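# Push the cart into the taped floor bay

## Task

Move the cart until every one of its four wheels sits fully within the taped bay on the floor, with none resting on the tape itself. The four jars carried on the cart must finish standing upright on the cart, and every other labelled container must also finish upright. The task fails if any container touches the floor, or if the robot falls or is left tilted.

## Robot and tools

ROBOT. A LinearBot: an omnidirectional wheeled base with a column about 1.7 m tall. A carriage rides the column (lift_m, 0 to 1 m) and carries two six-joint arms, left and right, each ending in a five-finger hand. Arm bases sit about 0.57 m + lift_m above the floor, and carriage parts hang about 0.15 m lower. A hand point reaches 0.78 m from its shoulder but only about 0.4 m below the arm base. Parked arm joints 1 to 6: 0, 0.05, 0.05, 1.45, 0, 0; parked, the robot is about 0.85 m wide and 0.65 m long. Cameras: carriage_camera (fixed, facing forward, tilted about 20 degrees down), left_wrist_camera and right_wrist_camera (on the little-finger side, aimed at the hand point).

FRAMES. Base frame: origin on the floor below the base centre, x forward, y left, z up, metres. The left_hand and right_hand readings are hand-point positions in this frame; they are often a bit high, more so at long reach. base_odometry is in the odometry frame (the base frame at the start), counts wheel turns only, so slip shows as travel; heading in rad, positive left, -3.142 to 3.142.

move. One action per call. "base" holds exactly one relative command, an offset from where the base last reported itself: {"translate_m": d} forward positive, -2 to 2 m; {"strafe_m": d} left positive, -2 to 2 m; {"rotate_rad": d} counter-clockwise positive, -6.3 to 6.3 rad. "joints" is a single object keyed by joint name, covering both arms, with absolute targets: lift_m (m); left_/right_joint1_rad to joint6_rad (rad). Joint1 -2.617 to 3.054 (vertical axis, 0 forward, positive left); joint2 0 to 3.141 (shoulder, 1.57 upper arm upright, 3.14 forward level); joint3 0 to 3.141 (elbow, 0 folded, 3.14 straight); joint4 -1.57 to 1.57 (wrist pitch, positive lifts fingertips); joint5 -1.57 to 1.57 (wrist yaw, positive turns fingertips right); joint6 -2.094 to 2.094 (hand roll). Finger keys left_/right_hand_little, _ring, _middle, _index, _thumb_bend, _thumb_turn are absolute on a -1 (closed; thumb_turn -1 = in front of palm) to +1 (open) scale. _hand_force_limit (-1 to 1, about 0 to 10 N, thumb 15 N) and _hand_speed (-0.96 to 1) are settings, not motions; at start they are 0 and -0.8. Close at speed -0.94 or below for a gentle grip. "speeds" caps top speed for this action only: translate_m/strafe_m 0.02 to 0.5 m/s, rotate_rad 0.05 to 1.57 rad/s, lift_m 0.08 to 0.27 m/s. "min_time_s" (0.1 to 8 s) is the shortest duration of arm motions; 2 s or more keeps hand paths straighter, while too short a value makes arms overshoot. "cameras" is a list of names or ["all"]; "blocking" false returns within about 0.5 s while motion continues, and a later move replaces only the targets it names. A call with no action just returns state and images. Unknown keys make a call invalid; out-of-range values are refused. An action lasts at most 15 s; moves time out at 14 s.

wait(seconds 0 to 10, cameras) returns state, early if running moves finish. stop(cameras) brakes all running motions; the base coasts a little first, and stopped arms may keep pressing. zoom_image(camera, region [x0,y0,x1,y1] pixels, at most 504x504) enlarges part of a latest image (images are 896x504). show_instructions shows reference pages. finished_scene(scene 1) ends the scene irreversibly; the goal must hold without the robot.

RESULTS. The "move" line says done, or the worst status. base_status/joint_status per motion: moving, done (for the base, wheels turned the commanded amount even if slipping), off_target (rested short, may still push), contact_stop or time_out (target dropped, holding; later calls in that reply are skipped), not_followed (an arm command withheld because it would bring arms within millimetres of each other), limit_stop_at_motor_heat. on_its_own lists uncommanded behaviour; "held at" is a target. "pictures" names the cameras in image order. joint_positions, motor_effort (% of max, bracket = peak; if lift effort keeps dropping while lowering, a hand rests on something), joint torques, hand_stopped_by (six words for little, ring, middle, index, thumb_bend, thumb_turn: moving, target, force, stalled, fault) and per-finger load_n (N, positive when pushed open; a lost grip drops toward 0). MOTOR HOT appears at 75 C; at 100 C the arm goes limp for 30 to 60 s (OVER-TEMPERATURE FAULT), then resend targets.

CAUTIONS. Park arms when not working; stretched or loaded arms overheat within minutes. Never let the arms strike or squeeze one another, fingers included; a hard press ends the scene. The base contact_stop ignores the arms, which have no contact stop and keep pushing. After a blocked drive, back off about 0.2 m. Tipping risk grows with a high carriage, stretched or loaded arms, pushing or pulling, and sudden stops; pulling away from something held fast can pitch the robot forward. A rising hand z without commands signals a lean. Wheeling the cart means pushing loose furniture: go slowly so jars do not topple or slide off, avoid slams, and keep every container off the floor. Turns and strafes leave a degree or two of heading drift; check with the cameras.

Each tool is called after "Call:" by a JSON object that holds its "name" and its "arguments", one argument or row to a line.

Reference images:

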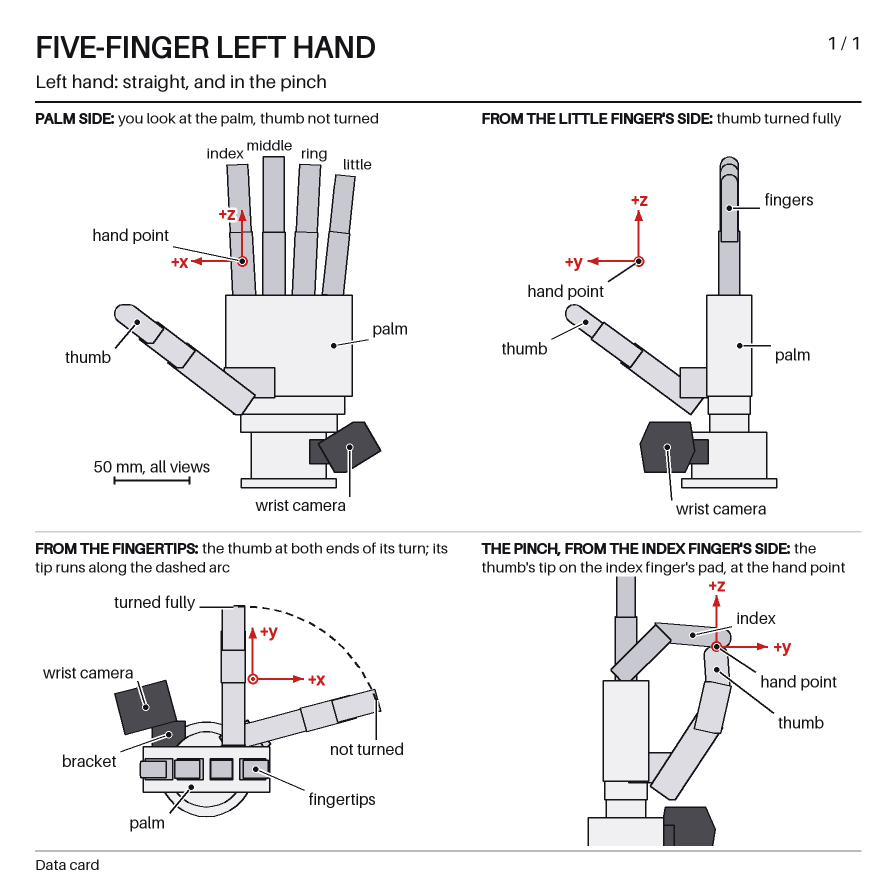

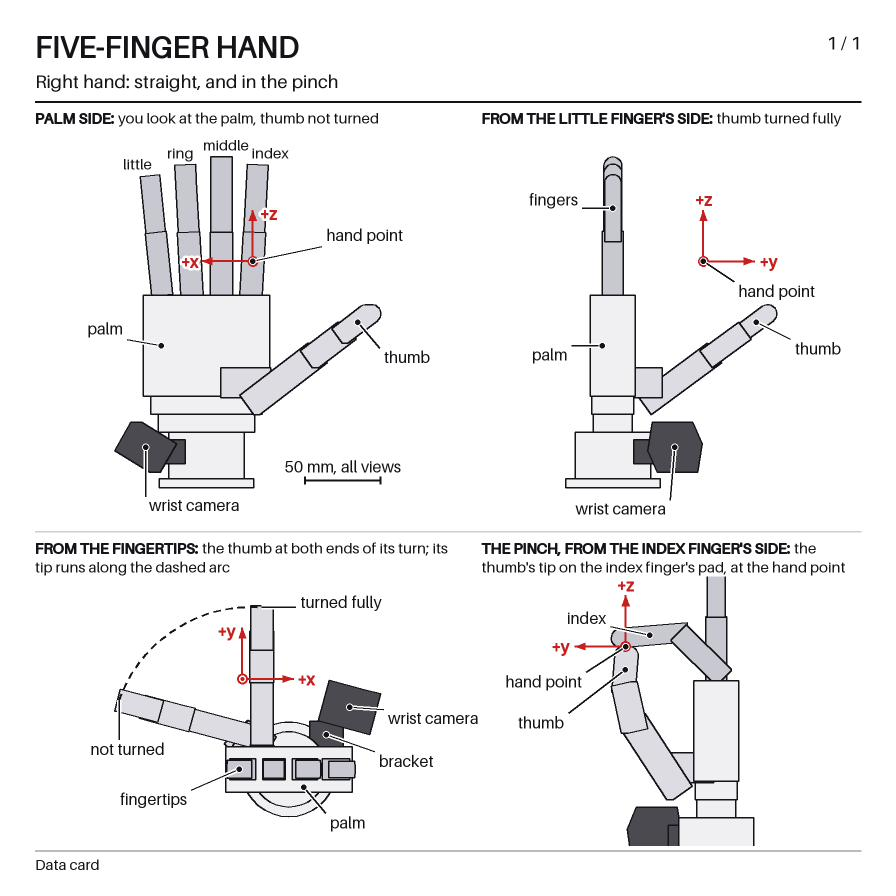

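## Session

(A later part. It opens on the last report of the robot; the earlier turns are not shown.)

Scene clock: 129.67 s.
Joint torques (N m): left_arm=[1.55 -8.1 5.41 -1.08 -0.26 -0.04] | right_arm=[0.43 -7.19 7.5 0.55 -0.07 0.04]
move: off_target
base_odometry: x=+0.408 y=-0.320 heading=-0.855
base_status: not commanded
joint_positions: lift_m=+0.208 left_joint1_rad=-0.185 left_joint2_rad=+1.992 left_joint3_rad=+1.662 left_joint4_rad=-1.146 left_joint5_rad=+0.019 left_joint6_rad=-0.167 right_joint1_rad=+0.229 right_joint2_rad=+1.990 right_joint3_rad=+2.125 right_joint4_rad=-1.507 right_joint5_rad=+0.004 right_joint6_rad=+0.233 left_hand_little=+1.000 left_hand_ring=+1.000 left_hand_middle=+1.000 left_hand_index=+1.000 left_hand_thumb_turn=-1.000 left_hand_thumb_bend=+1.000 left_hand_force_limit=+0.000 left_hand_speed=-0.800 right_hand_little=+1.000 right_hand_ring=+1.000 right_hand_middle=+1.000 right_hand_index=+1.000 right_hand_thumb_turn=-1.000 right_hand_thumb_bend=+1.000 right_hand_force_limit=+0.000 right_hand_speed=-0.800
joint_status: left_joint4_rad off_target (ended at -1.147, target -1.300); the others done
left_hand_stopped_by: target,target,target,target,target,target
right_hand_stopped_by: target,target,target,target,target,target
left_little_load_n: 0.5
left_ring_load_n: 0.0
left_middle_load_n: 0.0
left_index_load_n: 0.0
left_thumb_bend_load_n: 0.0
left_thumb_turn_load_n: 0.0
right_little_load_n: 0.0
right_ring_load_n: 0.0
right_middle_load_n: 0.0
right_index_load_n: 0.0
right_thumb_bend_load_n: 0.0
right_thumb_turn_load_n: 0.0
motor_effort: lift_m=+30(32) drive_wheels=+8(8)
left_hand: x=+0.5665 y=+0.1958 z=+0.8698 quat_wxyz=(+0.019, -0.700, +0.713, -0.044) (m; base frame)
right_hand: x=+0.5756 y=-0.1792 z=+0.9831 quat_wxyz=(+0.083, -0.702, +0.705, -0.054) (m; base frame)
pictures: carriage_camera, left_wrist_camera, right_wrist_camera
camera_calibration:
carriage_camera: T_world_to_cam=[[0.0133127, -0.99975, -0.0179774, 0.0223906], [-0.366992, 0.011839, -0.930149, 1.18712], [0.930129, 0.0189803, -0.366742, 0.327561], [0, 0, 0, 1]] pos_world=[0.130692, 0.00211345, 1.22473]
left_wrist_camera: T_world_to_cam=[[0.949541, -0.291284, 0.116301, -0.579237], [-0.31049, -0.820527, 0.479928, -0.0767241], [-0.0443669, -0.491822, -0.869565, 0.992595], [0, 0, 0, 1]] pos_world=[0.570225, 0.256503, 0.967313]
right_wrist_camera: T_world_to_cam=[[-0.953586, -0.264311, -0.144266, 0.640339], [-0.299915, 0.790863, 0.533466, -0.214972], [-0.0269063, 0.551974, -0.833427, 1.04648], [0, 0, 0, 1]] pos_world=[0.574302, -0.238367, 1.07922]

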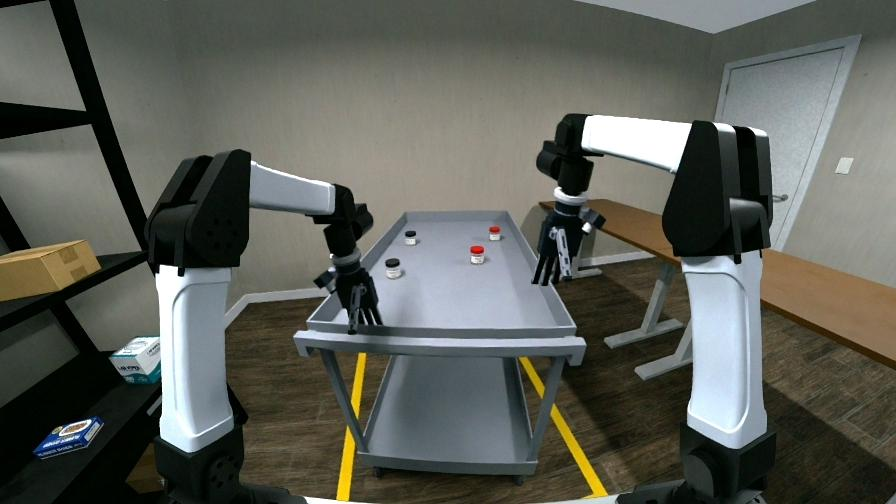

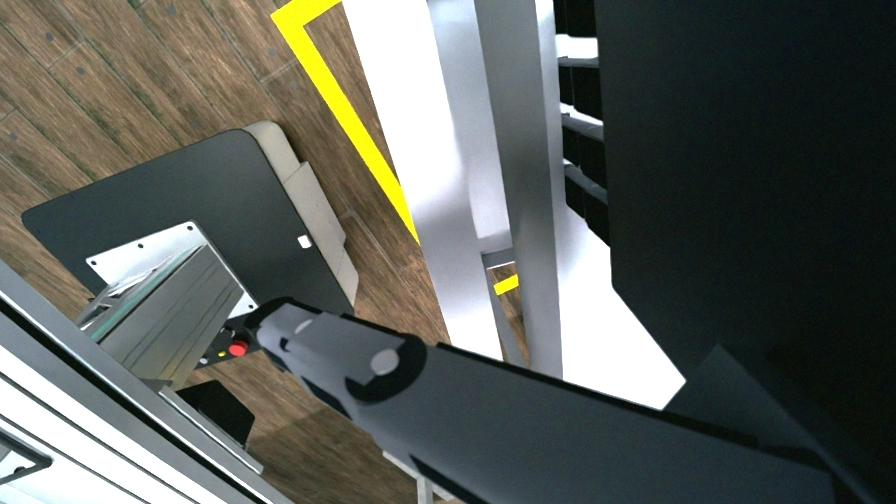

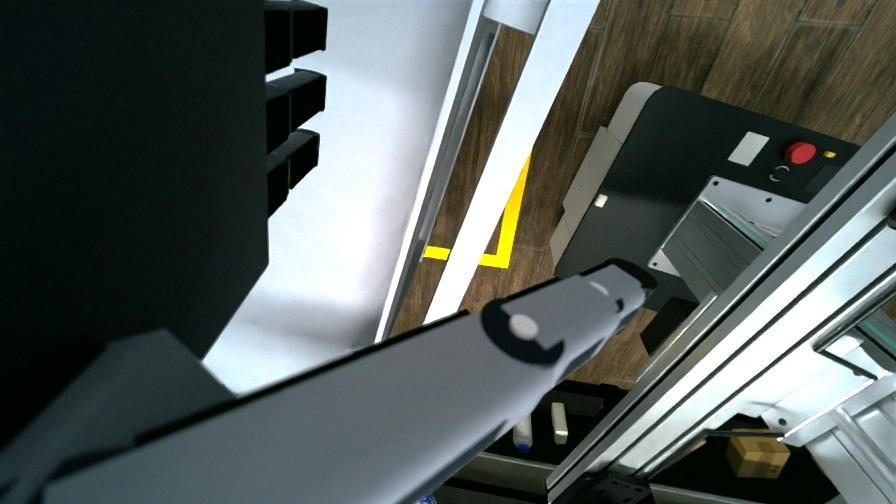

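Call:
{"name": "move", "arguments": {
  "base": {"translate_m": -0.08},
  "speeds": {"translate_m": 0.04},
  "cameras": ["carriage_camera", "left_wrist_camera"]
}}

Call:
{"name": "zoom_image", "arguments": {
  "camera": "carriage_camera",
  "region": [300, 200, 600, 500]
}}

Scene clock: 132.67 s.
Joint torques (N m): left_arm=[0.94 -7.98 5.44 -0.98 -0.08 -0.13] | right_arm=[0.42 -7.19 7.49 0.57 -0.06 0.04]
move: done
base_odometry: x=+0.356 y=-0.260 heading=-0.856
base_status: done
joint_positions: lift_m=+0.208 left_joint1_rad=-0.178 left_joint2_rad=+1.992 left_joint3_rad=+1.662 left_joint4_rad=-1.158 left_joint5_rad=-0.002 left_joint6_rad=-0.156 right_joint1_rad=+0.229 right_joint2_rad=+1.990 right_joint3_rad=+2.125 right_joint4_rad=-1.512 right_joint5_rad=+0.004 right_joint6_rad=+0.233 left_hand_little=+1.000 left_hand_ring=+1.000 left_hand_middle=+1.000 left_hand_index=+1.000 left_hand_thumb_turn=-1.000 left_hand_thumb_bend=+1.000 left_hand_force_limit=+0.000 left_hand_speed=-0.800 right_hand_little=+1.000 right_hand_ring=+1.000 right_hand_middle=+1.000 right_hand_index=+1.000 right_hand_thumb_turn=-1.000 right_hand_thumb_bend=+1.000 right_hand_force_limit=+0.000 right_hand_speed=-0.800
joint_status: not commanded
left_hand_stopped_by: target,target,target,target,target,target
right_hand_stopped_by: target,target,target,target,target,target
left_little_load_n: 0.0
left_ring_load_n: 0.0
left_middle_load_n: 0.0
left_index_load_n: 0.0
left_thumb_bend_load_n: -0.5
left_thumb_turn_load_n: 0.0
right_little_load_n: 0.0
right_ring_load_n: 0.0
right_middle_load_n: 0.0
right_index_load_n: 0.0
right_thumb_bend_load_n: 0.0
right_thumb_turn_load_n: 0.5
motor_effort: lift_m=+30(33) drive_wheels=+4(8)
left_hand: x=+0.5646 y=+0.2034 z=+0.8693 quat_wxyz=(+0.025, -0.699, +0.714, -0.033) (m; base frame)
right_hand: x=+0.5741 y=-0.1795 z=+0.9831 quat_wxyz=(+0.081, -0.702, +0.705, -0.053) (m; base frame)
pictures: carriage_camera, left_wrist_camera
camera_calibration:
carriage_camera: T_world_to_cam=[[0.0133127, -0.99975, -0.0179774, 0.0223906], [-0.366992, 0.011839, -0.930149, 1.18712], [0.930129, 0.0189803, -0.366742, 0.327561], [0, 0, 0, 1]] pos_world=[0.130692, 0.00211345, 1.22473]
left_wrist_camera: T_world_to_cam=[[0.949677, -0.296111, 0.102139, -0.561881], [-0.308858, -0.830928, 0.462781, -0.0548007], [-0.0521643, -0.471039, -0.880569, 1.00546], [0, 0, 0, 1]] pos_world=[0.569129, 0.261698, 0.968131]

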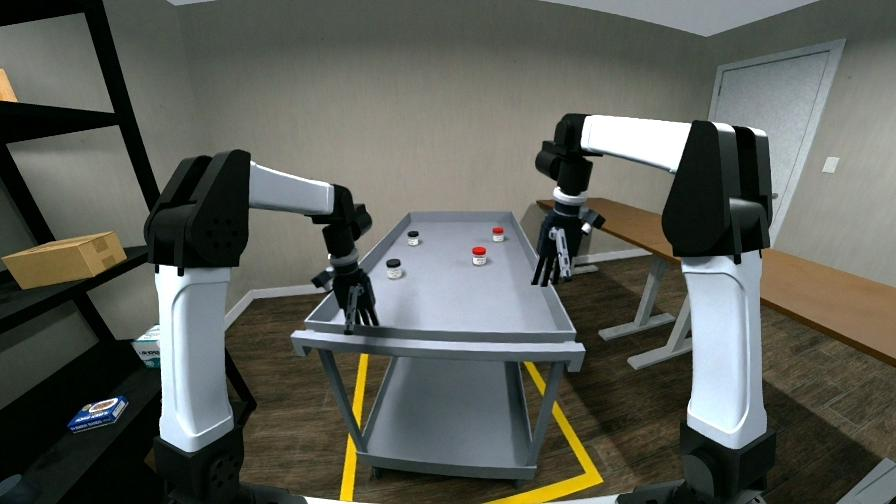

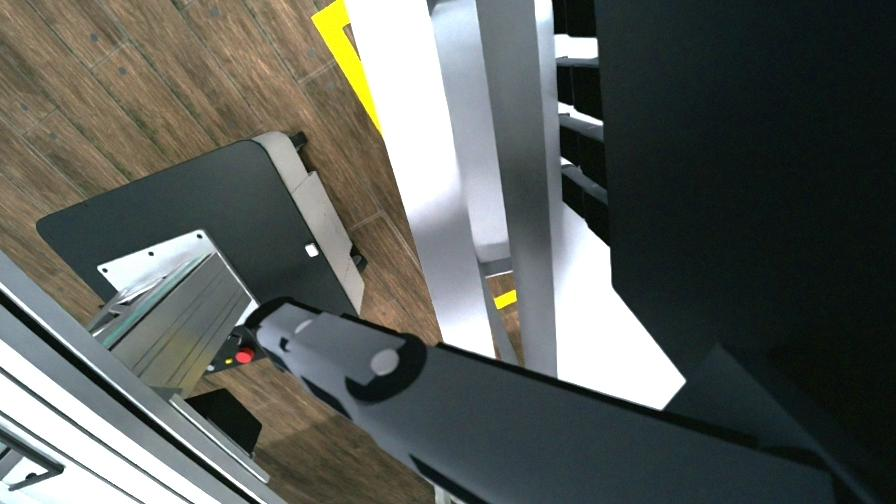

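Scaled by 1.680.

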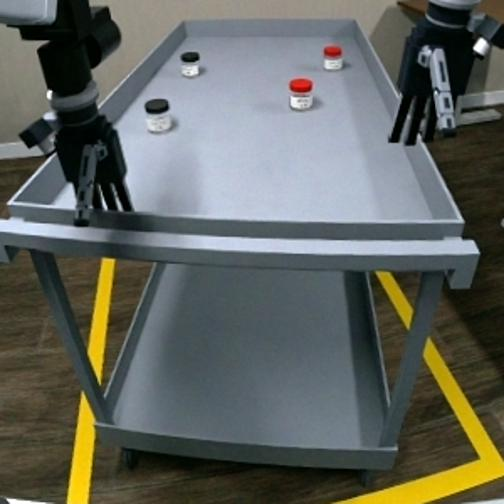

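Call:
{"name": "move", "arguments": {
  "base": {"translate_m": 0.06},
  "joints": {"left_joint4_rad": -1.05},
  "speeds": {"translate_m": 0.08}
}}

Call:
{"name": "move", "arguments": {
  "joints": {"lift_m": 0.4, "right_joint1_rad": 0, "right_joint2_rad": 0.05, "right_joint3_rad": 0.05, "right_joint4_rad": 1.45, "right_joint6_rad": 0},
  "speeds": {"lift_m": 0.2},
  "min_time_s": 2.5
}}

Call:
{"name": "move", "arguments": {
  "base": {"strafe_m": 0.13},
  "joints": {"left_joint1_rad": 0.1, "left_joint6_rad": 0.1},
  "speeds": {"strafe_m": 0.1},
  "min_time_s": 1.5,
  "cameras": ["all"]
}}

Call:
{"name": "zoom_image", "arguments": {
  "camera": "carriage_camera",
  "region": [300, 200, 600, 500]
}}

Scene clock: 149.63 s.
Joint torques (N m): left_arm=[0.61 -8.31 5.5 1.03 -0.02 -0.13] | right_arm=[0.44 -7.15 7.54 0.59 -0.07 0.04]
move: done
base_odometry: x=+0.395 y=-0.305 heading=-0.856
base_status: done
joint_positions: lift_m=+0.208 left_joint1_rad=-0.175 left_joint2_rad=+1.992 left_joint3_rad=+1.662 left_joint4_rad=-1.055 left_joint5_rad=-0.001 left_joint6_rad=-0.158 right_joint1_rad=+0.229 right_joint2_rad=+1.990 right_joint3_rad=+2.125 right_joint4_rad=-1.514 right_joint5_rad=+0.004 right_joint6_rad=+0.233 left_hand_little=+1.000 left_hand_ring=+1.000 left_hand_middle=+1.000 left_hand_index=+1.000 left_hand_thumb_turn=-1.000 left_hand_thumb_bend=+1.000 left_hand_force_limit=+0.000 left_hand_speed=-0.800 right_hand_little=+1.000 right_hand_ring=+1.000 right_hand_middle=+1.000 right_hand_index=+1.000 right_hand_thumb_turn=-1.000 right_hand_thumb_bend=+1.000 right_hand_force_limit=+0.000 right_hand_speed=-0.800
joint_status: all done
left_hand_stopped_by: target,target,target,target,target,target
right_hand_stopped_by: target,target,target,target,target,target
left_little_load_n: 0.0
left_ring_load_n: 0.5
left_middle_load_n: 0.0
left_index_load_n: 0.0
left_thumb_bend_load_n: 0.0
left_thumb_turn_load_n: 0.0
right_little_load_n: 0.0
right_ring_load_n: 0.0
right_middle_load_n: 0.0
right_index_load_n: 0.0
right_thumb_bend_load_n: -0.5
right_thumb_turn_load_n: 0.0
motor_effort: lift_m=+31(33) drive_wheels=+9(9)
left_hand: x=+0.5927 y=+0.1993 z=+0.8674 quat_wxyz=(+0.055, -0.698, +0.710, -0.076) (m; base frame)
right_hand: x=+0.5737 y=-0.1796 z=+0.9831 quat_wxyz=(+0.080, -0.702, +0.705, -0.052) (m; base frame)
pictures: none

Scene clock: 152.60 s.
Joint torques (N m): left_arm=[0.61 -8.46 5.6 0.96 -0.03 -0.12] | right_arm=[-1.03 2.61 3.75 0.14 -0.09 -0.08]
move: done
base_odometry: x=+0.395 y=-0.305 heading=-0.856
base_status: not commanded
joint_positions: lift_m=+0.400 left_joint1_rad=-0.175 left_joint2_rad=+1.995 left_joint3_rad=+1.662 left_joint4_rad=-1.050 left_joint5_rad=-0.001 left_joint6_rad=-0.159 right_joint1_rad=+0.008 right_joint2_rad=+0.061 right_joint3_rad=+0.066 right_joint4_rad=+1.430 right_joint5_rad=+0.004 right_joint6_rad=+0.009 left_hand_little=+1.000 left_hand_ring=+1.000 left_hand_middle=+1.000 left_hand_index=+1.000 left_hand_thumb_turn=-1.000 left_hand_thumb_bend=+1.000 left_hand_force_limit=+0.000 left_hand_speed=-0.800 right_hand_little=+1.000 right_hand_ring=+1.000 right_hand_middle=+1.000 right_hand_index=+1.000 right_hand_thumb_turn=-1.000 right_hand_thumb_bend=+1.000 right_hand_force_limit=+0.000 right_hand_speed=-0.800
joint_status: all done
left_hand_stopped_by: target,target,target,target,target,target
right_hand_stopped_by: target,target,target,target,target,target
left_little_load_n: 0.0
left_ring_load_n: 0.0
left_middle_load_n: 0.0
left_index_load_n: 0.0
left_thumb_bend_load_n: 0.0
left_thumb_turn_load_n: 0.0
right_little_load_n: 0.0
right_ring_load_n: 0.0
right_middle_load_n: 0.0
right_index_load_n: 0.0
right_thumb_bend_load_n: 0.0
right_thumb_turn_load_n: 0.0
motor_effort: lift_m=+33(42) drive_wheels=+8(9)
left_hand: x=+0.5938 y=+0.1991 z=+1.0581 quat_wxyz=(+0.055, -0.698, +0.710, -0.076) (m; base frame)
right_hand: x=+0.3267 y=-0.2725 z=+1.4496 quat_wxyz=(+0.711, -0.046, +0.049, -0.700) (m; base frame)
pictures: none

Scene clock: 154.70 s.
Joint torques (N m): left_arm=[0.05 -8.47 5.67 0.96 -0.09 0.17] | right_arm=[-0.94 2.62 3.74 0.11 -0.09 -0.07]
move: done
base_odometry: x=+0.493 y=-0.220 heading=-0.856
base_status: done
joint_positions: lift_m=+0.400 left_joint1_rad=+0.100 left_joint2_rad=+1.995 left_joint3_rad=+1.662 left_joint4_rad=-1.050 left_joint5_rad=+0.001 left_joint6_rad=+0.088 right_joint1_rad=+0.007 right_joint2_rad=+0.061 right_joint3_rad=+0.066 right_joint4_rad=+1.432 right_joint5_rad=+0.003 right_joint6_rad=+0.009 left_hand_little=+1.000 left_hand_ring=+1.000 left_hand_middle=+1.000 left_hand_index=+1.000 left_hand_thumb_turn=-1.000 left_hand_thumb_bend=+1.000 left_hand_force_limit=+0.000 left_hand_speed=-0.800 right_hand_little=+1.000 right_hand_ring=+1.000 right_hand_middle=+1.000 right_hand_index=+1.000 right_hand_thumb_turn=-1.000 right_hand_thumb_bend=+1.000 right_hand_force_limit=+0.000 right_hand_speed=-0.800
joint_status: all done
left_hand_stopped_by: target,target,target,target,target,target
right_hand_stopped_by: target,target,target,target,target,target
left_little_load_n: 0.0
left_ring_load_n: 0.0
left_middle_load_n: 0.0
left_index_load_n: 0.0
left_thumb_bend_load_n: 0.0
left_thumb_turn_load_n: 0.0
right_little_load_n: 0.0
right_ring_load_n: 0.0
right_middle_load_n: 0.0
right_index_load_n: 0.0
right_thumb_bend_load_n: 0.0
right_thumb_turn_load_n: 0.0
motor_effort: lift_m=+33(36) drive_wheels=+0(10)
left_hand: x=+0.5993 y=+0.3152 z=+1.0567 quat_wxyz=(+0.072, -0.708, +0.700, -0.060) (m; base frame)
right_hand: x=+0.3262 y=-0.2724 z=+1.4498 quat_wxyz=(+0.711, -0.046, +0.048, -0.700) (m; base frame)
pictures: carriage_camera, left_wrist_camera, right_wrist_camera
camera_calibration:
carriage_camera: T_world_to_cam=[[0.0133127, -0.99975, -0.0179774, 0.0258387], [-0.366992, 0.011839, -0.930149, 1.36553], [0.930129, 0.0189803, -0.366742, 0.397902], [0, 0, 0, 1]] pos_world=[0.130692, 0.00211345, 1.41653]
left_wrist_camera: T_world_to_cam=[[0.944106, -0.266018, 0.194675, -0.684883], [-0.324495, -0.853938, 0.406808, 0.0379802], [0.0580223, -0.447241, -0.89253, 1.16405], [0, 0, 0, 1]] pos_world=[0.591386, 0.370851, 1.15683]
right_wrist_camera: T_world_to_cam=[[0.949433, -0.255527, -0.182437, -0.117784], [0.110806, 0.816376, -0.566791, 1.00302], [0.293768, 0.517914, 0.803408, -1.00672], [0, 0, 0, 1]] pos_world=[0.296431, -0.32754, 1.35582]

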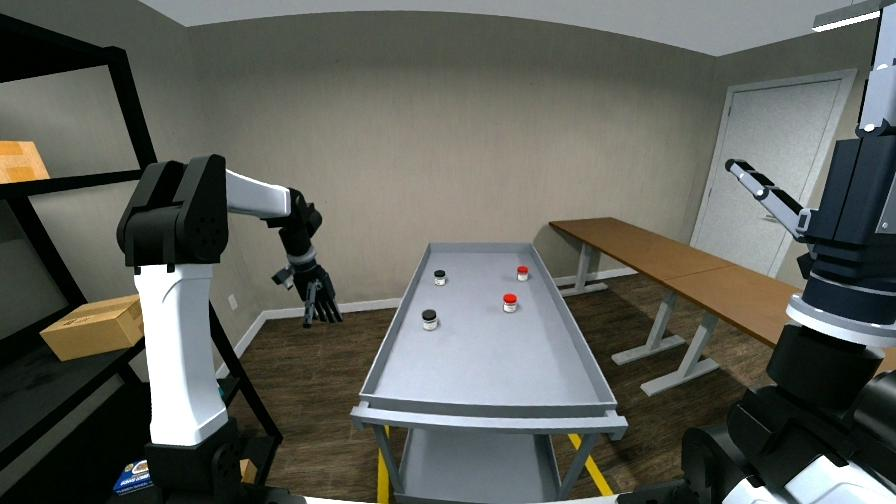

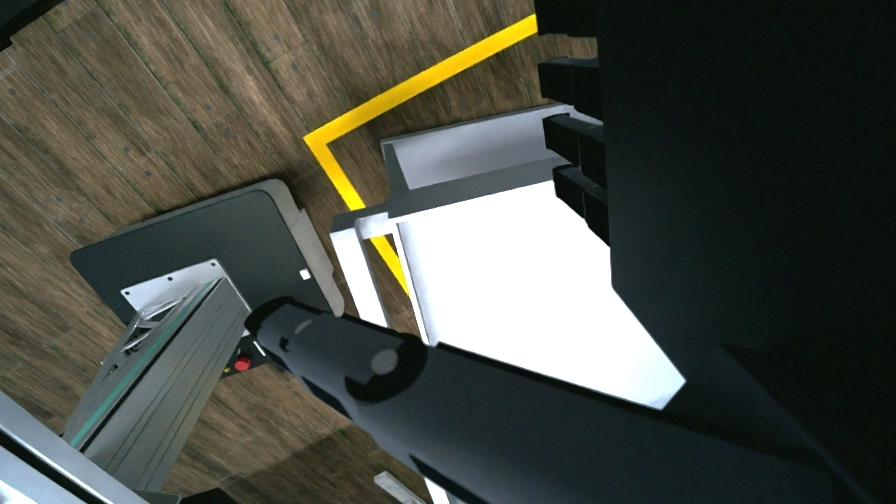

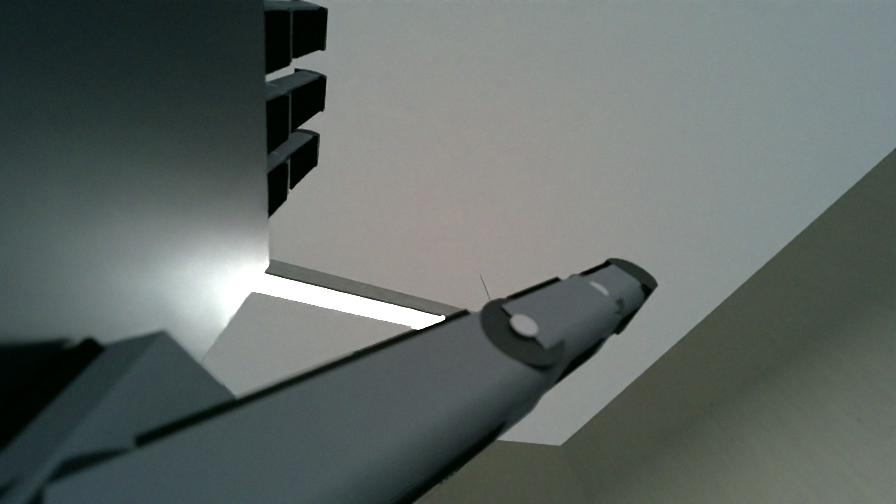

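Scaled by 1.680.

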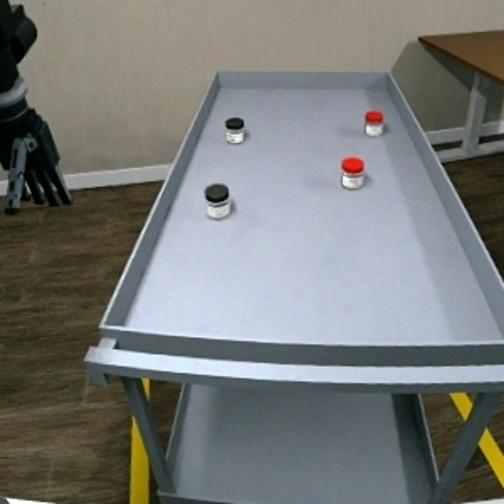

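Call:
{"name": "move", "arguments": {
  "joints": {"lift_m": 0.02},
  "speeds": {"lift_m": 0.2},
  "cameras": ["carriage_camera", "left_wrist_camera"]
}}

Call:
{"name": "zoom_image", "arguments": {
  "camera": "carriage_camera",
  "region": [240, 200, 640, 500]
}}

Scene clock: 157.67 s.
Joint torques (N m): left_arm=[0.06 -8.51 5.78 0.95 -0.08 0.18] | right_arm=[-0.94 2.82 4.21 0.1 -0.09 -0.07]
move: done
base_odometry: x=+0.493 y=-0.220 heading=-0.856
base_status: not commanded
joint_positions: lift_m=+0.020 left_joint1_rad=+0.100 left_joint2_rad=+1.995 left_joint3_rad=+1.661 left_joint4_rad=-1.049 left_joint5_rad=+0.001 left_joint6_rad=+0.088 right_joint1_rad=+0.007 right_joint2_rad=+0.058 right_joint3_rad=+0.060 right_joint4_rad=+1.434 right_joint5_rad=+0.003 right_joint6_rad=+0.008 left_hand_little=+1.000 left_hand_ring=+1.000 left_hand_middle=+1.000 left_hand_index=+1.000 left_hand_thumb_turn=-1.000 left_hand_thumb_bend=+1.000 left_hand_force_limit=+0.000 left_hand_speed=-0.800 right_hand_little=+1.000 right_hand_ring=+1.000 right_hand_middle=+1.000 right_hand_index=+1.000 right_hand_thumb_turn=-1.000 right_hand_thumb_bend=+1.000 right_hand_force_limit=+0.000 right_hand_speed=-0.800
joint_status: all done
left_hand_stopped_by: target,target,target,target,target,target
right_hand_stopped_by: target,target,target,target,target,target
left_little_load_n: 0.0
left_ring_load_n: -0.5
left_middle_load_n: 0.0
left_index_load_n: 0.0
left_thumb_bend_load_n: 0.0
left_thumb_turn_load_n: 0.0
right_little_load_n: 0.0
right_ring_load_n: 0.0
right_middle_load_n: 0.0
right_index_load_n: 0.0
right_thumb_bend_load_n: 0.0
right_thumb_turn_load_n: 0.0
motor_effort: lift_m=+31(32) drive_wheels=+0(0)
left_hand: x=+0.5992 y=+0.3152 z=+0.6764 quat_wxyz=(+0.072, -0.708, +0.700, -0.060) (m; base frame)
right_hand: x=+0.3267 y=-0.2724 z=+1.0683 quat_wxyz=(+0.711, -0.046, +0.049, -0.700) (m; base frame)
pictures: carriage_camera, left_wrist_camera
camera_calibration:
carriage_camera: T_world_to_cam=[[0.0133127, -0.99975, -0.0179774, 0.0190108], [-0.366992, 0.011839, -0.930149, 1.01226], [0.930129, 0.0189803, -0.366742, 0.258613], [0, 0, 0, 1]] pos_world=[0.130692, 0.00211345, 1.03673]
left_wrist_camera: T_world_to_cam=[[0.944151, -0.266405, 0.193928, -0.610075], [-0.324526, -0.853784, 0.407106, 0.192346], [0.0571171, -0.447304, -0.892556, 0.825294], [0, 0, 0, 1]] pos_world=[0.591286, 0.370852, 0.776626]

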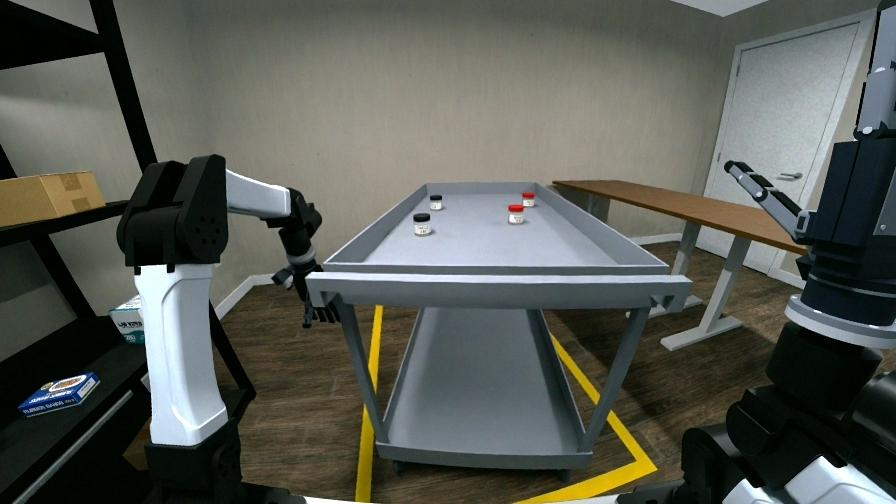

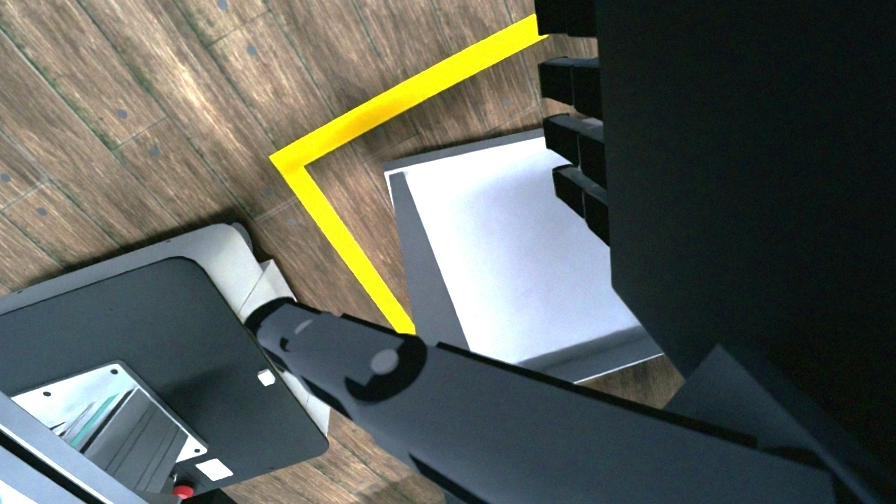

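Scaled by 1.260.

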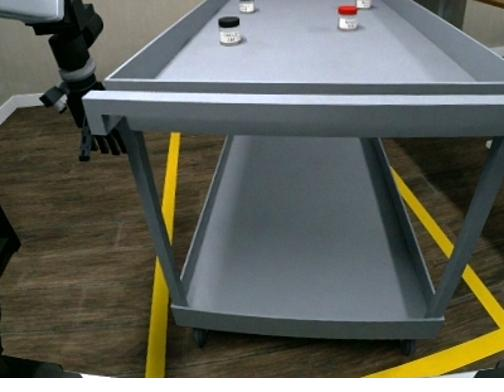

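Call:
{"name": "move", "arguments": {
  "base": {"strafe_m": -0.16},
  "speeds": {"strafe_m": 0.06},
  "cameras": ["carriage_camera", "left_wrist_camera"]
}}

Call:
{"name": "zoom_image", "arguments": {
  "camera": "carriage_camera",
  "region": [240, 200, 640, 500]
}}

Scene clock: 161.13 s.
Joint torques (N m): left_arm=[-13.59 -8.69 5.85 0.41 1.09 -0.03] | right_arm=[-0.92 2.82 4.22 0.09 -0.09 -0.07]
move: done
base_odometry: x=+0.373 y=-0.325 heading=-0.856
base_status: done
joint_positions: lift_m=+0.020 left_joint1_rad=+0.236 left_joint2_rad=+1.995 left_joint3_rad=+1.661 left_joint4_rad=-0.990 left_joint5_rad=-0.116 left_joint6_rad=+0.104 right_joint1_rad=+0.007 right_joint2_rad=+0.058 right_joint3_rad=+0.060 right_joint4_rad=+1.435 right_joint5_rad=+0.003 right_joint6_rad=+0.008 left_hand_little=+1.000 left_hand_ring=+1.000 left_hand_middle=+1.000 left_hand_index=+1.000 left_hand_thumb_turn=-1.000 left_hand_thumb_bend=+1.000 left_hand_force_limit=+0.000 left_hand_speed=-0.800 right_hand_little=+1.000 right_hand_ring=+1.000 right_hand_middle=+1.000 right_hand_index=+1.000 right_hand_thumb_turn=-1.000 right_hand_thumb_bend=+1.000 right_hand_force_limit=+0.000 right_hand_speed=-0.800
joint_status: not commanded
left_hand_stopped_by: target,target,target,target,target,target
right_hand_stopped_by: target,target,target,target,target,target
left_little_load_n: 0.0
left_ring_load_n: 0.0
left_middle_load_n: 0.0
left_index_load_n: 0.0
left_thumb_bend_load_n: 0.0
left_thumb_turn_load_n: 0.0
right_little_load_n: 0.0
right_ring_load_n: 0.0
right_middle_load_n: 0.0
right_index_load_n: -0.5
right_thumb_bend_load_n: 0.0
right_thumb_turn_load_n: 0.0
motor_effort: lift_m=+32(34) drive_wheels=+6(15)
left_hand: x=+0.6044 y=+0.3919 z=+0.6746 quat_wxyz=(+0.133, -0.750, +0.648, -0.024) (m; base frame)
right_hand: x=+0.3265 y=-0.2724 z=+1.0684 quat_wxyz=(+0.711, -0.046, +0.049, -0.700) (m; base frame)
pictures: carriage_camera, left_wrist_camera
camera_calibration:
carriage_camera: T_world_to_cam=[[0.0133127, -0.99975, -0.0179774, 0.0190108], [-0.366992, 0.011839, -0.930149, 1.01226], [0.930129, 0.0189803, -0.366742, 0.258613], [0, 0, 0, 1]] pos_world=[0.130692, 0.00211345, 1.03673]
left_wrist_camera: T_world_to_cam=[[0.967152, -0.152295, 0.203527, -0.659348], [-0.207301, -0.935916, 0.284759, 0.304106], [0.147117, -0.317596, -0.936744, 0.782303], [0, 0, 0, 1]] pos_world=[0.58564, 0.432659, 0.780416]

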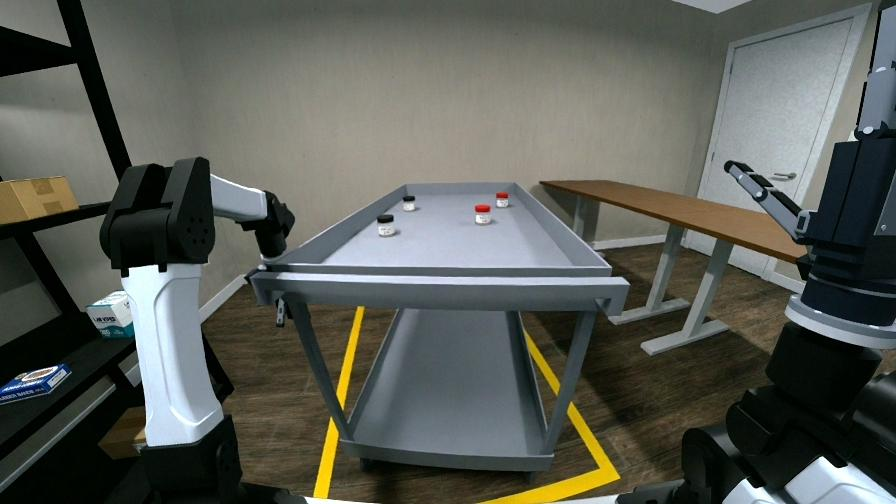

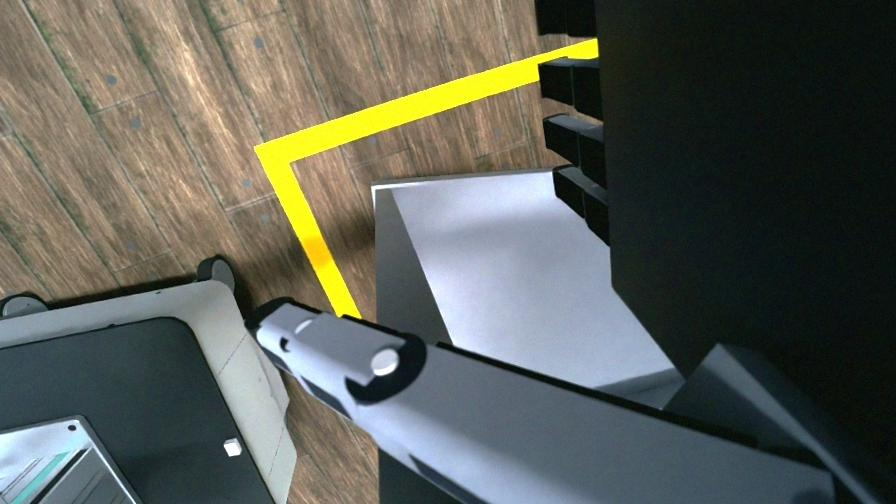

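Scaled by 1.260.

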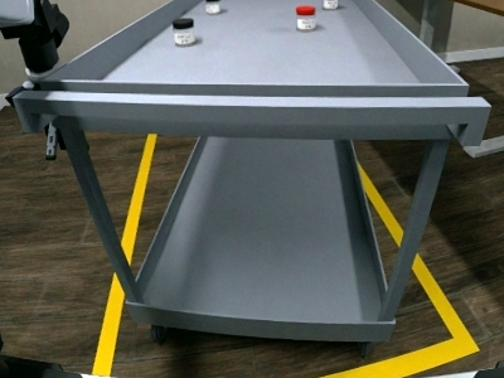

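Call:
{"name": "move", "arguments": {
  "base": {"strafe_m": 0.1},
  "speeds": {"strafe_m": 0.1}
}}

Call:
{"name": "move", "arguments": {
  "joints": {"lift_m": 0.5}
}}

Call:
{"name": "move", "arguments": {
  "base": {"translate_m": -0.2},
  "joints": {"lift_m": 0.6, "left_joint1_rad": 0, "left_joint2_rad": 0.05, "left_joint3_rad": 0.05, "left_joint4_rad": 1.45, "left_joint5_rad": 0, "left_joint6_rad": 0},
  "speeds": {"translate_m": 0.2},
  "min_time_s": 2.5
}}

Call:
{"name": "move", "arguments": {
  "base": {"strafe_m": -1.05},
  "speeds": {"strafe_m": 0.3},
  "cameras": ["carriage_camera"]
}}

Call:
{"name": "zoom_image", "arguments": {
  "camera": "carriage_camera",
  "region": [100, 200, 600, 500]
}}

Scene clock: 168.03 s.
Joint torques (N m): left_arm=[-0.23 -8.57 5.6 0.89 0.01 -0.04] | right_arm=[-0.88 2.84 4.21 0.08 -0.08 -0.07]
move: done
base_odometry: x=+0.448 y=-0.260 heading=-0.856
base_status: done
joint_positions: lift_m=+0.020 left_joint1_rad=+0.102 left_joint2_rad=+1.995 left_joint3_rad=+1.661 left_joint4_rad=-1.040 left_joint5_rad=-0.009 left_joint6_rad=+0.104 right_joint1_rad=+0.007 right_joint2_rad=+0.058 right_joint3_rad=+0.060 right_joint4_rad=+1.435 right_joint5_rad=+0.003 right_joint6_rad=+0.008 left_hand_little=+1.000 left_hand_ring=+1.000 left_hand_middle=+1.000 left_hand_index=+1.000 left_hand_thumb_turn=-1.000 left_hand_thumb_bend=+1.000 left_hand_force_limit=+0.000 left_hand_speed=-0.800 right_hand_little=+1.000 right_hand_ring=+1.000 right_hand_middle=+1.000 right_hand_index=+1.000 right_hand_thumb_turn=-1.000 right_hand_thumb_bend=+1.000 right_hand_force_limit=+0.000 right_hand_speed=-0.800
joint_status: not commanded
left_hand_stopped_by: target,target,target,target,target,target
right_hand_stopped_by: target,target,target,target,target,target
left_little_load_n: 0.0
left_ring_load_n: 0.0
left_middle_load_n: 0.0
left_index_load_n: 0.0
left_thumb_bend_load_n: 0.0
left_thumb_turn_load_n: 0.0
right_little_load_n: 0.0
right_ring_load_n: 0.0
right_middle_load_n: 0.0
right_index_load_n: 0.0
right_thumb_bend_load_n: 0.0
right_thumb_turn_load_n: 0.0
motor_effort: lift_m=+29(33) drive_wheels=+2(4)
left_hand: x=+0.6011 y=+0.3192 z=+0.6760 quat_wxyz=(+0.079, -0.703, +0.704, -0.058) (m; base frame)
right_hand: x=+0.3263 y=-0.2724 z=+1.0685 quat_wxyz=(+0.711, -0.046, +0.048, -0.700) (m; base frame)
pictures: none

Scene clock: 170.50 s.
Joint torques (N m): left_arm=[-0.14 -8.59 5.74 0.95 -0.01 -0.01] | right_arm=[-0.9 2.73 4.21 0.07 -0.09 -0.07]
move: done
base_odometry: x=+0.448 y=-0.260 heading=-0.856
base_status: not commanded
joint_positions: lift_m=+0.500 left_joint1_rad=+0.102 left_joint2_rad=+1.996 left_joint3_rad=+1.661 left_joint4_rad=-1.045 left_joint5_rad=-0.008 left_joint6_rad=+0.104 right_joint1_rad=+0.007 right_joint2_rad=+0.058 right_joint3_rad=+0.060 right_joint4_rad=+1.436 right_joint5_rad=+0.003 right_joint6_rad=+0.008 left_hand_little=+1.000 left_hand_ring=+1.000 left_hand_middle=+1.000 left_hand_index=+1.000 left_hand_thumb_turn=-1.000 left_hand_thumb_bend=+1.000 left_hand_force_limit=+0.000 left_hand_speed=-0.800 right_hand_little=+1.000 right_hand_ring=+1.000 right_hand_middle=+1.000 right_hand_index=+1.000 right_hand_thumb_turn=-1.000 right_hand_thumb_bend=+1.000 right_hand_force_limit=+0.000 right_hand_speed=-0.800
joint_status: all done
left_hand_stopped_by: target,target,target,target,target,target
right_hand_stopped_by: target,target,target,target,target,target
left_little_load_n: 0.0
left_ring_load_n: 0.0
left_middle_load_n: 0.0
left_index_load_n: 0.0
left_thumb_bend_load_n: -0.5
left_thumb_turn_load_n: 0.0
right_little_load_n: 0.0
right_ring_load_n: 0.0
right_middle_load_n: 0.0
right_index_load_n: 0.0
right_thumb_bend_load_n: 0.0
right_thumb_turn_load_n: 0.0
motor_effort: lift_m=+35(43) drive_wheels=+3(3)
left_hand: x=+0.5995 y=+0.3188 z=+1.1556 quat_wxyz=(+0.076, -0.704, +0.704, -0.057) (m; base frame)
right_hand: x=+0.3261 y=-0.2724 z=+1.5483 quat_wxyz=(+0.711, -0.046, +0.048, -0.700) (m; base frame)
pictures: none

Scene clock: 173.43 s.
Joint torques (N m): left_arm=[-0.54 2.33 4.36 0.19 -0.01 -0.12] | right_arm=[-0.88 2.86 4.27 -0.02 -0.08 -0.06]
move: done
base_odometry: x=+0.317 y=-0.109 heading=-0.856
base_status: done
joint_positions: lift_m=+0.600 left_joint1_rad=+0.006 left_joint2_rad=+0.060 left_joint3_rad=+0.066 left_joint4_rad=+1.439 left_joint5_rad=-0.007 left_joint6_rad=+0.012 right_joint1_rad=+0.007 right_joint2_rad=+0.058 right_joint3_rad=+0.059 right_joint4_rad=+1.442 right_joint5_rad=+0.003 right_joint6_rad=+0.008 left_hand_little=+1.000 left_hand_ring=+1.000 left_hand_middle=+1.000 left_hand_index=+1.000 left_hand_thumb_turn=-1.000 left_hand_thumb_bend=+1.000 left_hand_force_limit=+0.000 left_hand_speed=-0.800 right_hand_little=+1.000 right_hand_ring=+1.000 right_hand_middle=+1.000 right_hand_index=+1.000 right_hand_thumb_turn=-1.000 right_hand_thumb_bend=+1.000 right_hand_force_limit=+0.000 right_hand_speed=-0.800
joint_status: all done
left_hand_stopped_by: target,target,target,target,target,target
right_hand_stopped_by: target,target,target,target,target,target
left_little_load_n: 0.0
left_ring_load_n: 0.0
left_middle_load_n: 0.0
left_index_load_n: 0.0
left_thumb_bend_load_n: 0.0
left_thumb_turn_load_n: 0.0
right_little_load_n: 0.0
right_ring_load_n: -0.5
right_middle_load_n: 0.0
right_index_load_n: 0.0
right_thumb_bend_load_n: 0.0
right_thumb_turn_load_n: 0.0
motor_effort: lift_m=+34(42) drive_wheels=+1(9)
left_hand: x=+0.3251 y=+0.2757 z=+1.6504 quat_wxyz=(+0.712, -0.047, +0.042, -0.699) (m; base frame)
right_hand: x=+0.3248 y=-0.2724 z=+1.6485 quat_wxyz=(+0.711, -0.044, +0.046, -0.700) (m; base frame)
pictures: none

Scene clock: 178.43 s.
Joint torques (N m): left_arm=[-0.46 2.29 4.31 0.17 -0.02 -0.13] | right_arm=[-0.79 2.86 4.29 -0.02 -0.07 -0.06]
move: done
base_odometry: x=-0.476 y=-0.796 heading=-0.856
base_status: done
joint_positions: lift_m=+0.600 left_joint1_rad=+0.004 left_joint2_rad=+0.060 left_joint3_rad=+0.066 left_joint4_rad=+1.441 left_joint5_rad=-0.004 left_joint6_rad=+0.012 right_joint1_rad=+0.006 right_joint2_rad=+0.058 right_joint3_rad=+0.059 right_joint4_rad=+1.442 right_joint5_rad=+0.002 right_joint6_rad=+0.008 left_hand_little=+1.000 left_hand_ring=+1.000 left_hand_middle=+1.000 left_hand_index=+1.000 left_hand_thumb_turn=-1.000 left_hand_thumb_bend=+1.000 left_hand_force_limit=+0.000 left_hand_speed=-0.800 right_hand_little=+1.000 right_hand_ring=+1.000 right_hand_middle=+1.000 right_hand_index=+1.000 right_hand_thumb_turn=-1.000 right_hand_thumb_bend=+1.000 right_hand_force_limit=+0.000 right_hand_speed=-0.800
joint_status: not commanded
left_hand_stopped_by: target,target,target,target,target,target
right_hand_stopped_by: target,target,target,target,target,target
left_little_load_n: 0.0
left_ring_load_n: 0.0
left_middle_load_n: 0.0
left_index_load_n: 0.0
left_thumb_bend_load_n: 0.0
left_thumb_turn_load_n: 0.0
right_little_load_n: 0.0
right_ring_load_n: 0.0
right_middle_load_n: 0.0
right_index_load_n: 0.0
right_thumb_bend_load_n: 0.0
right_thumb_turn_load_n: 0.0
motor_effort: lift_m=+33(37) drive_wheels=+0(8)
left_hand: x=+0.3245 y=+0.2749 z=+1.6506 quat_wxyz=(+0.712, -0.045, +0.042, -0.700) (m; base frame)
right_hand: x=+0.3248 y=-0.2723 z=+1.6485 quat_wxyz=(+0.710, -0.044, +0.046, -0.701) (m; base frame)
pictures: carriage_camera
camera_calibration:
carriage_camera: T_world_to_cam=[[0.0133127, -0.99975, -0.0179774, 0.0294323], [-0.366992, 0.011839, -0.930149, 1.55146], [0.930129, 0.0189803, -0.366742, 0.471214], [0, 0, 0, 1]] pos_world=[0.130692, 0.00211345, 1.61643]

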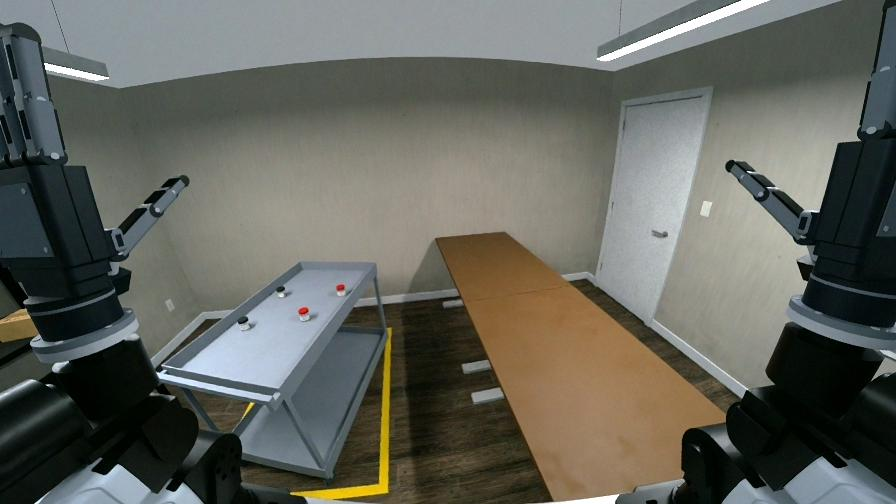

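Scaled by 1.008.

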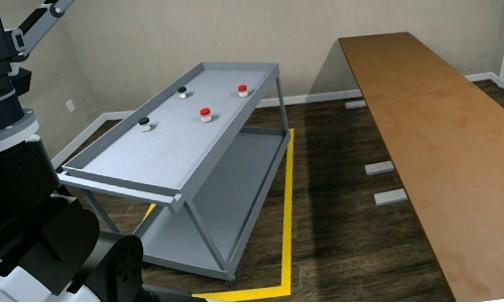

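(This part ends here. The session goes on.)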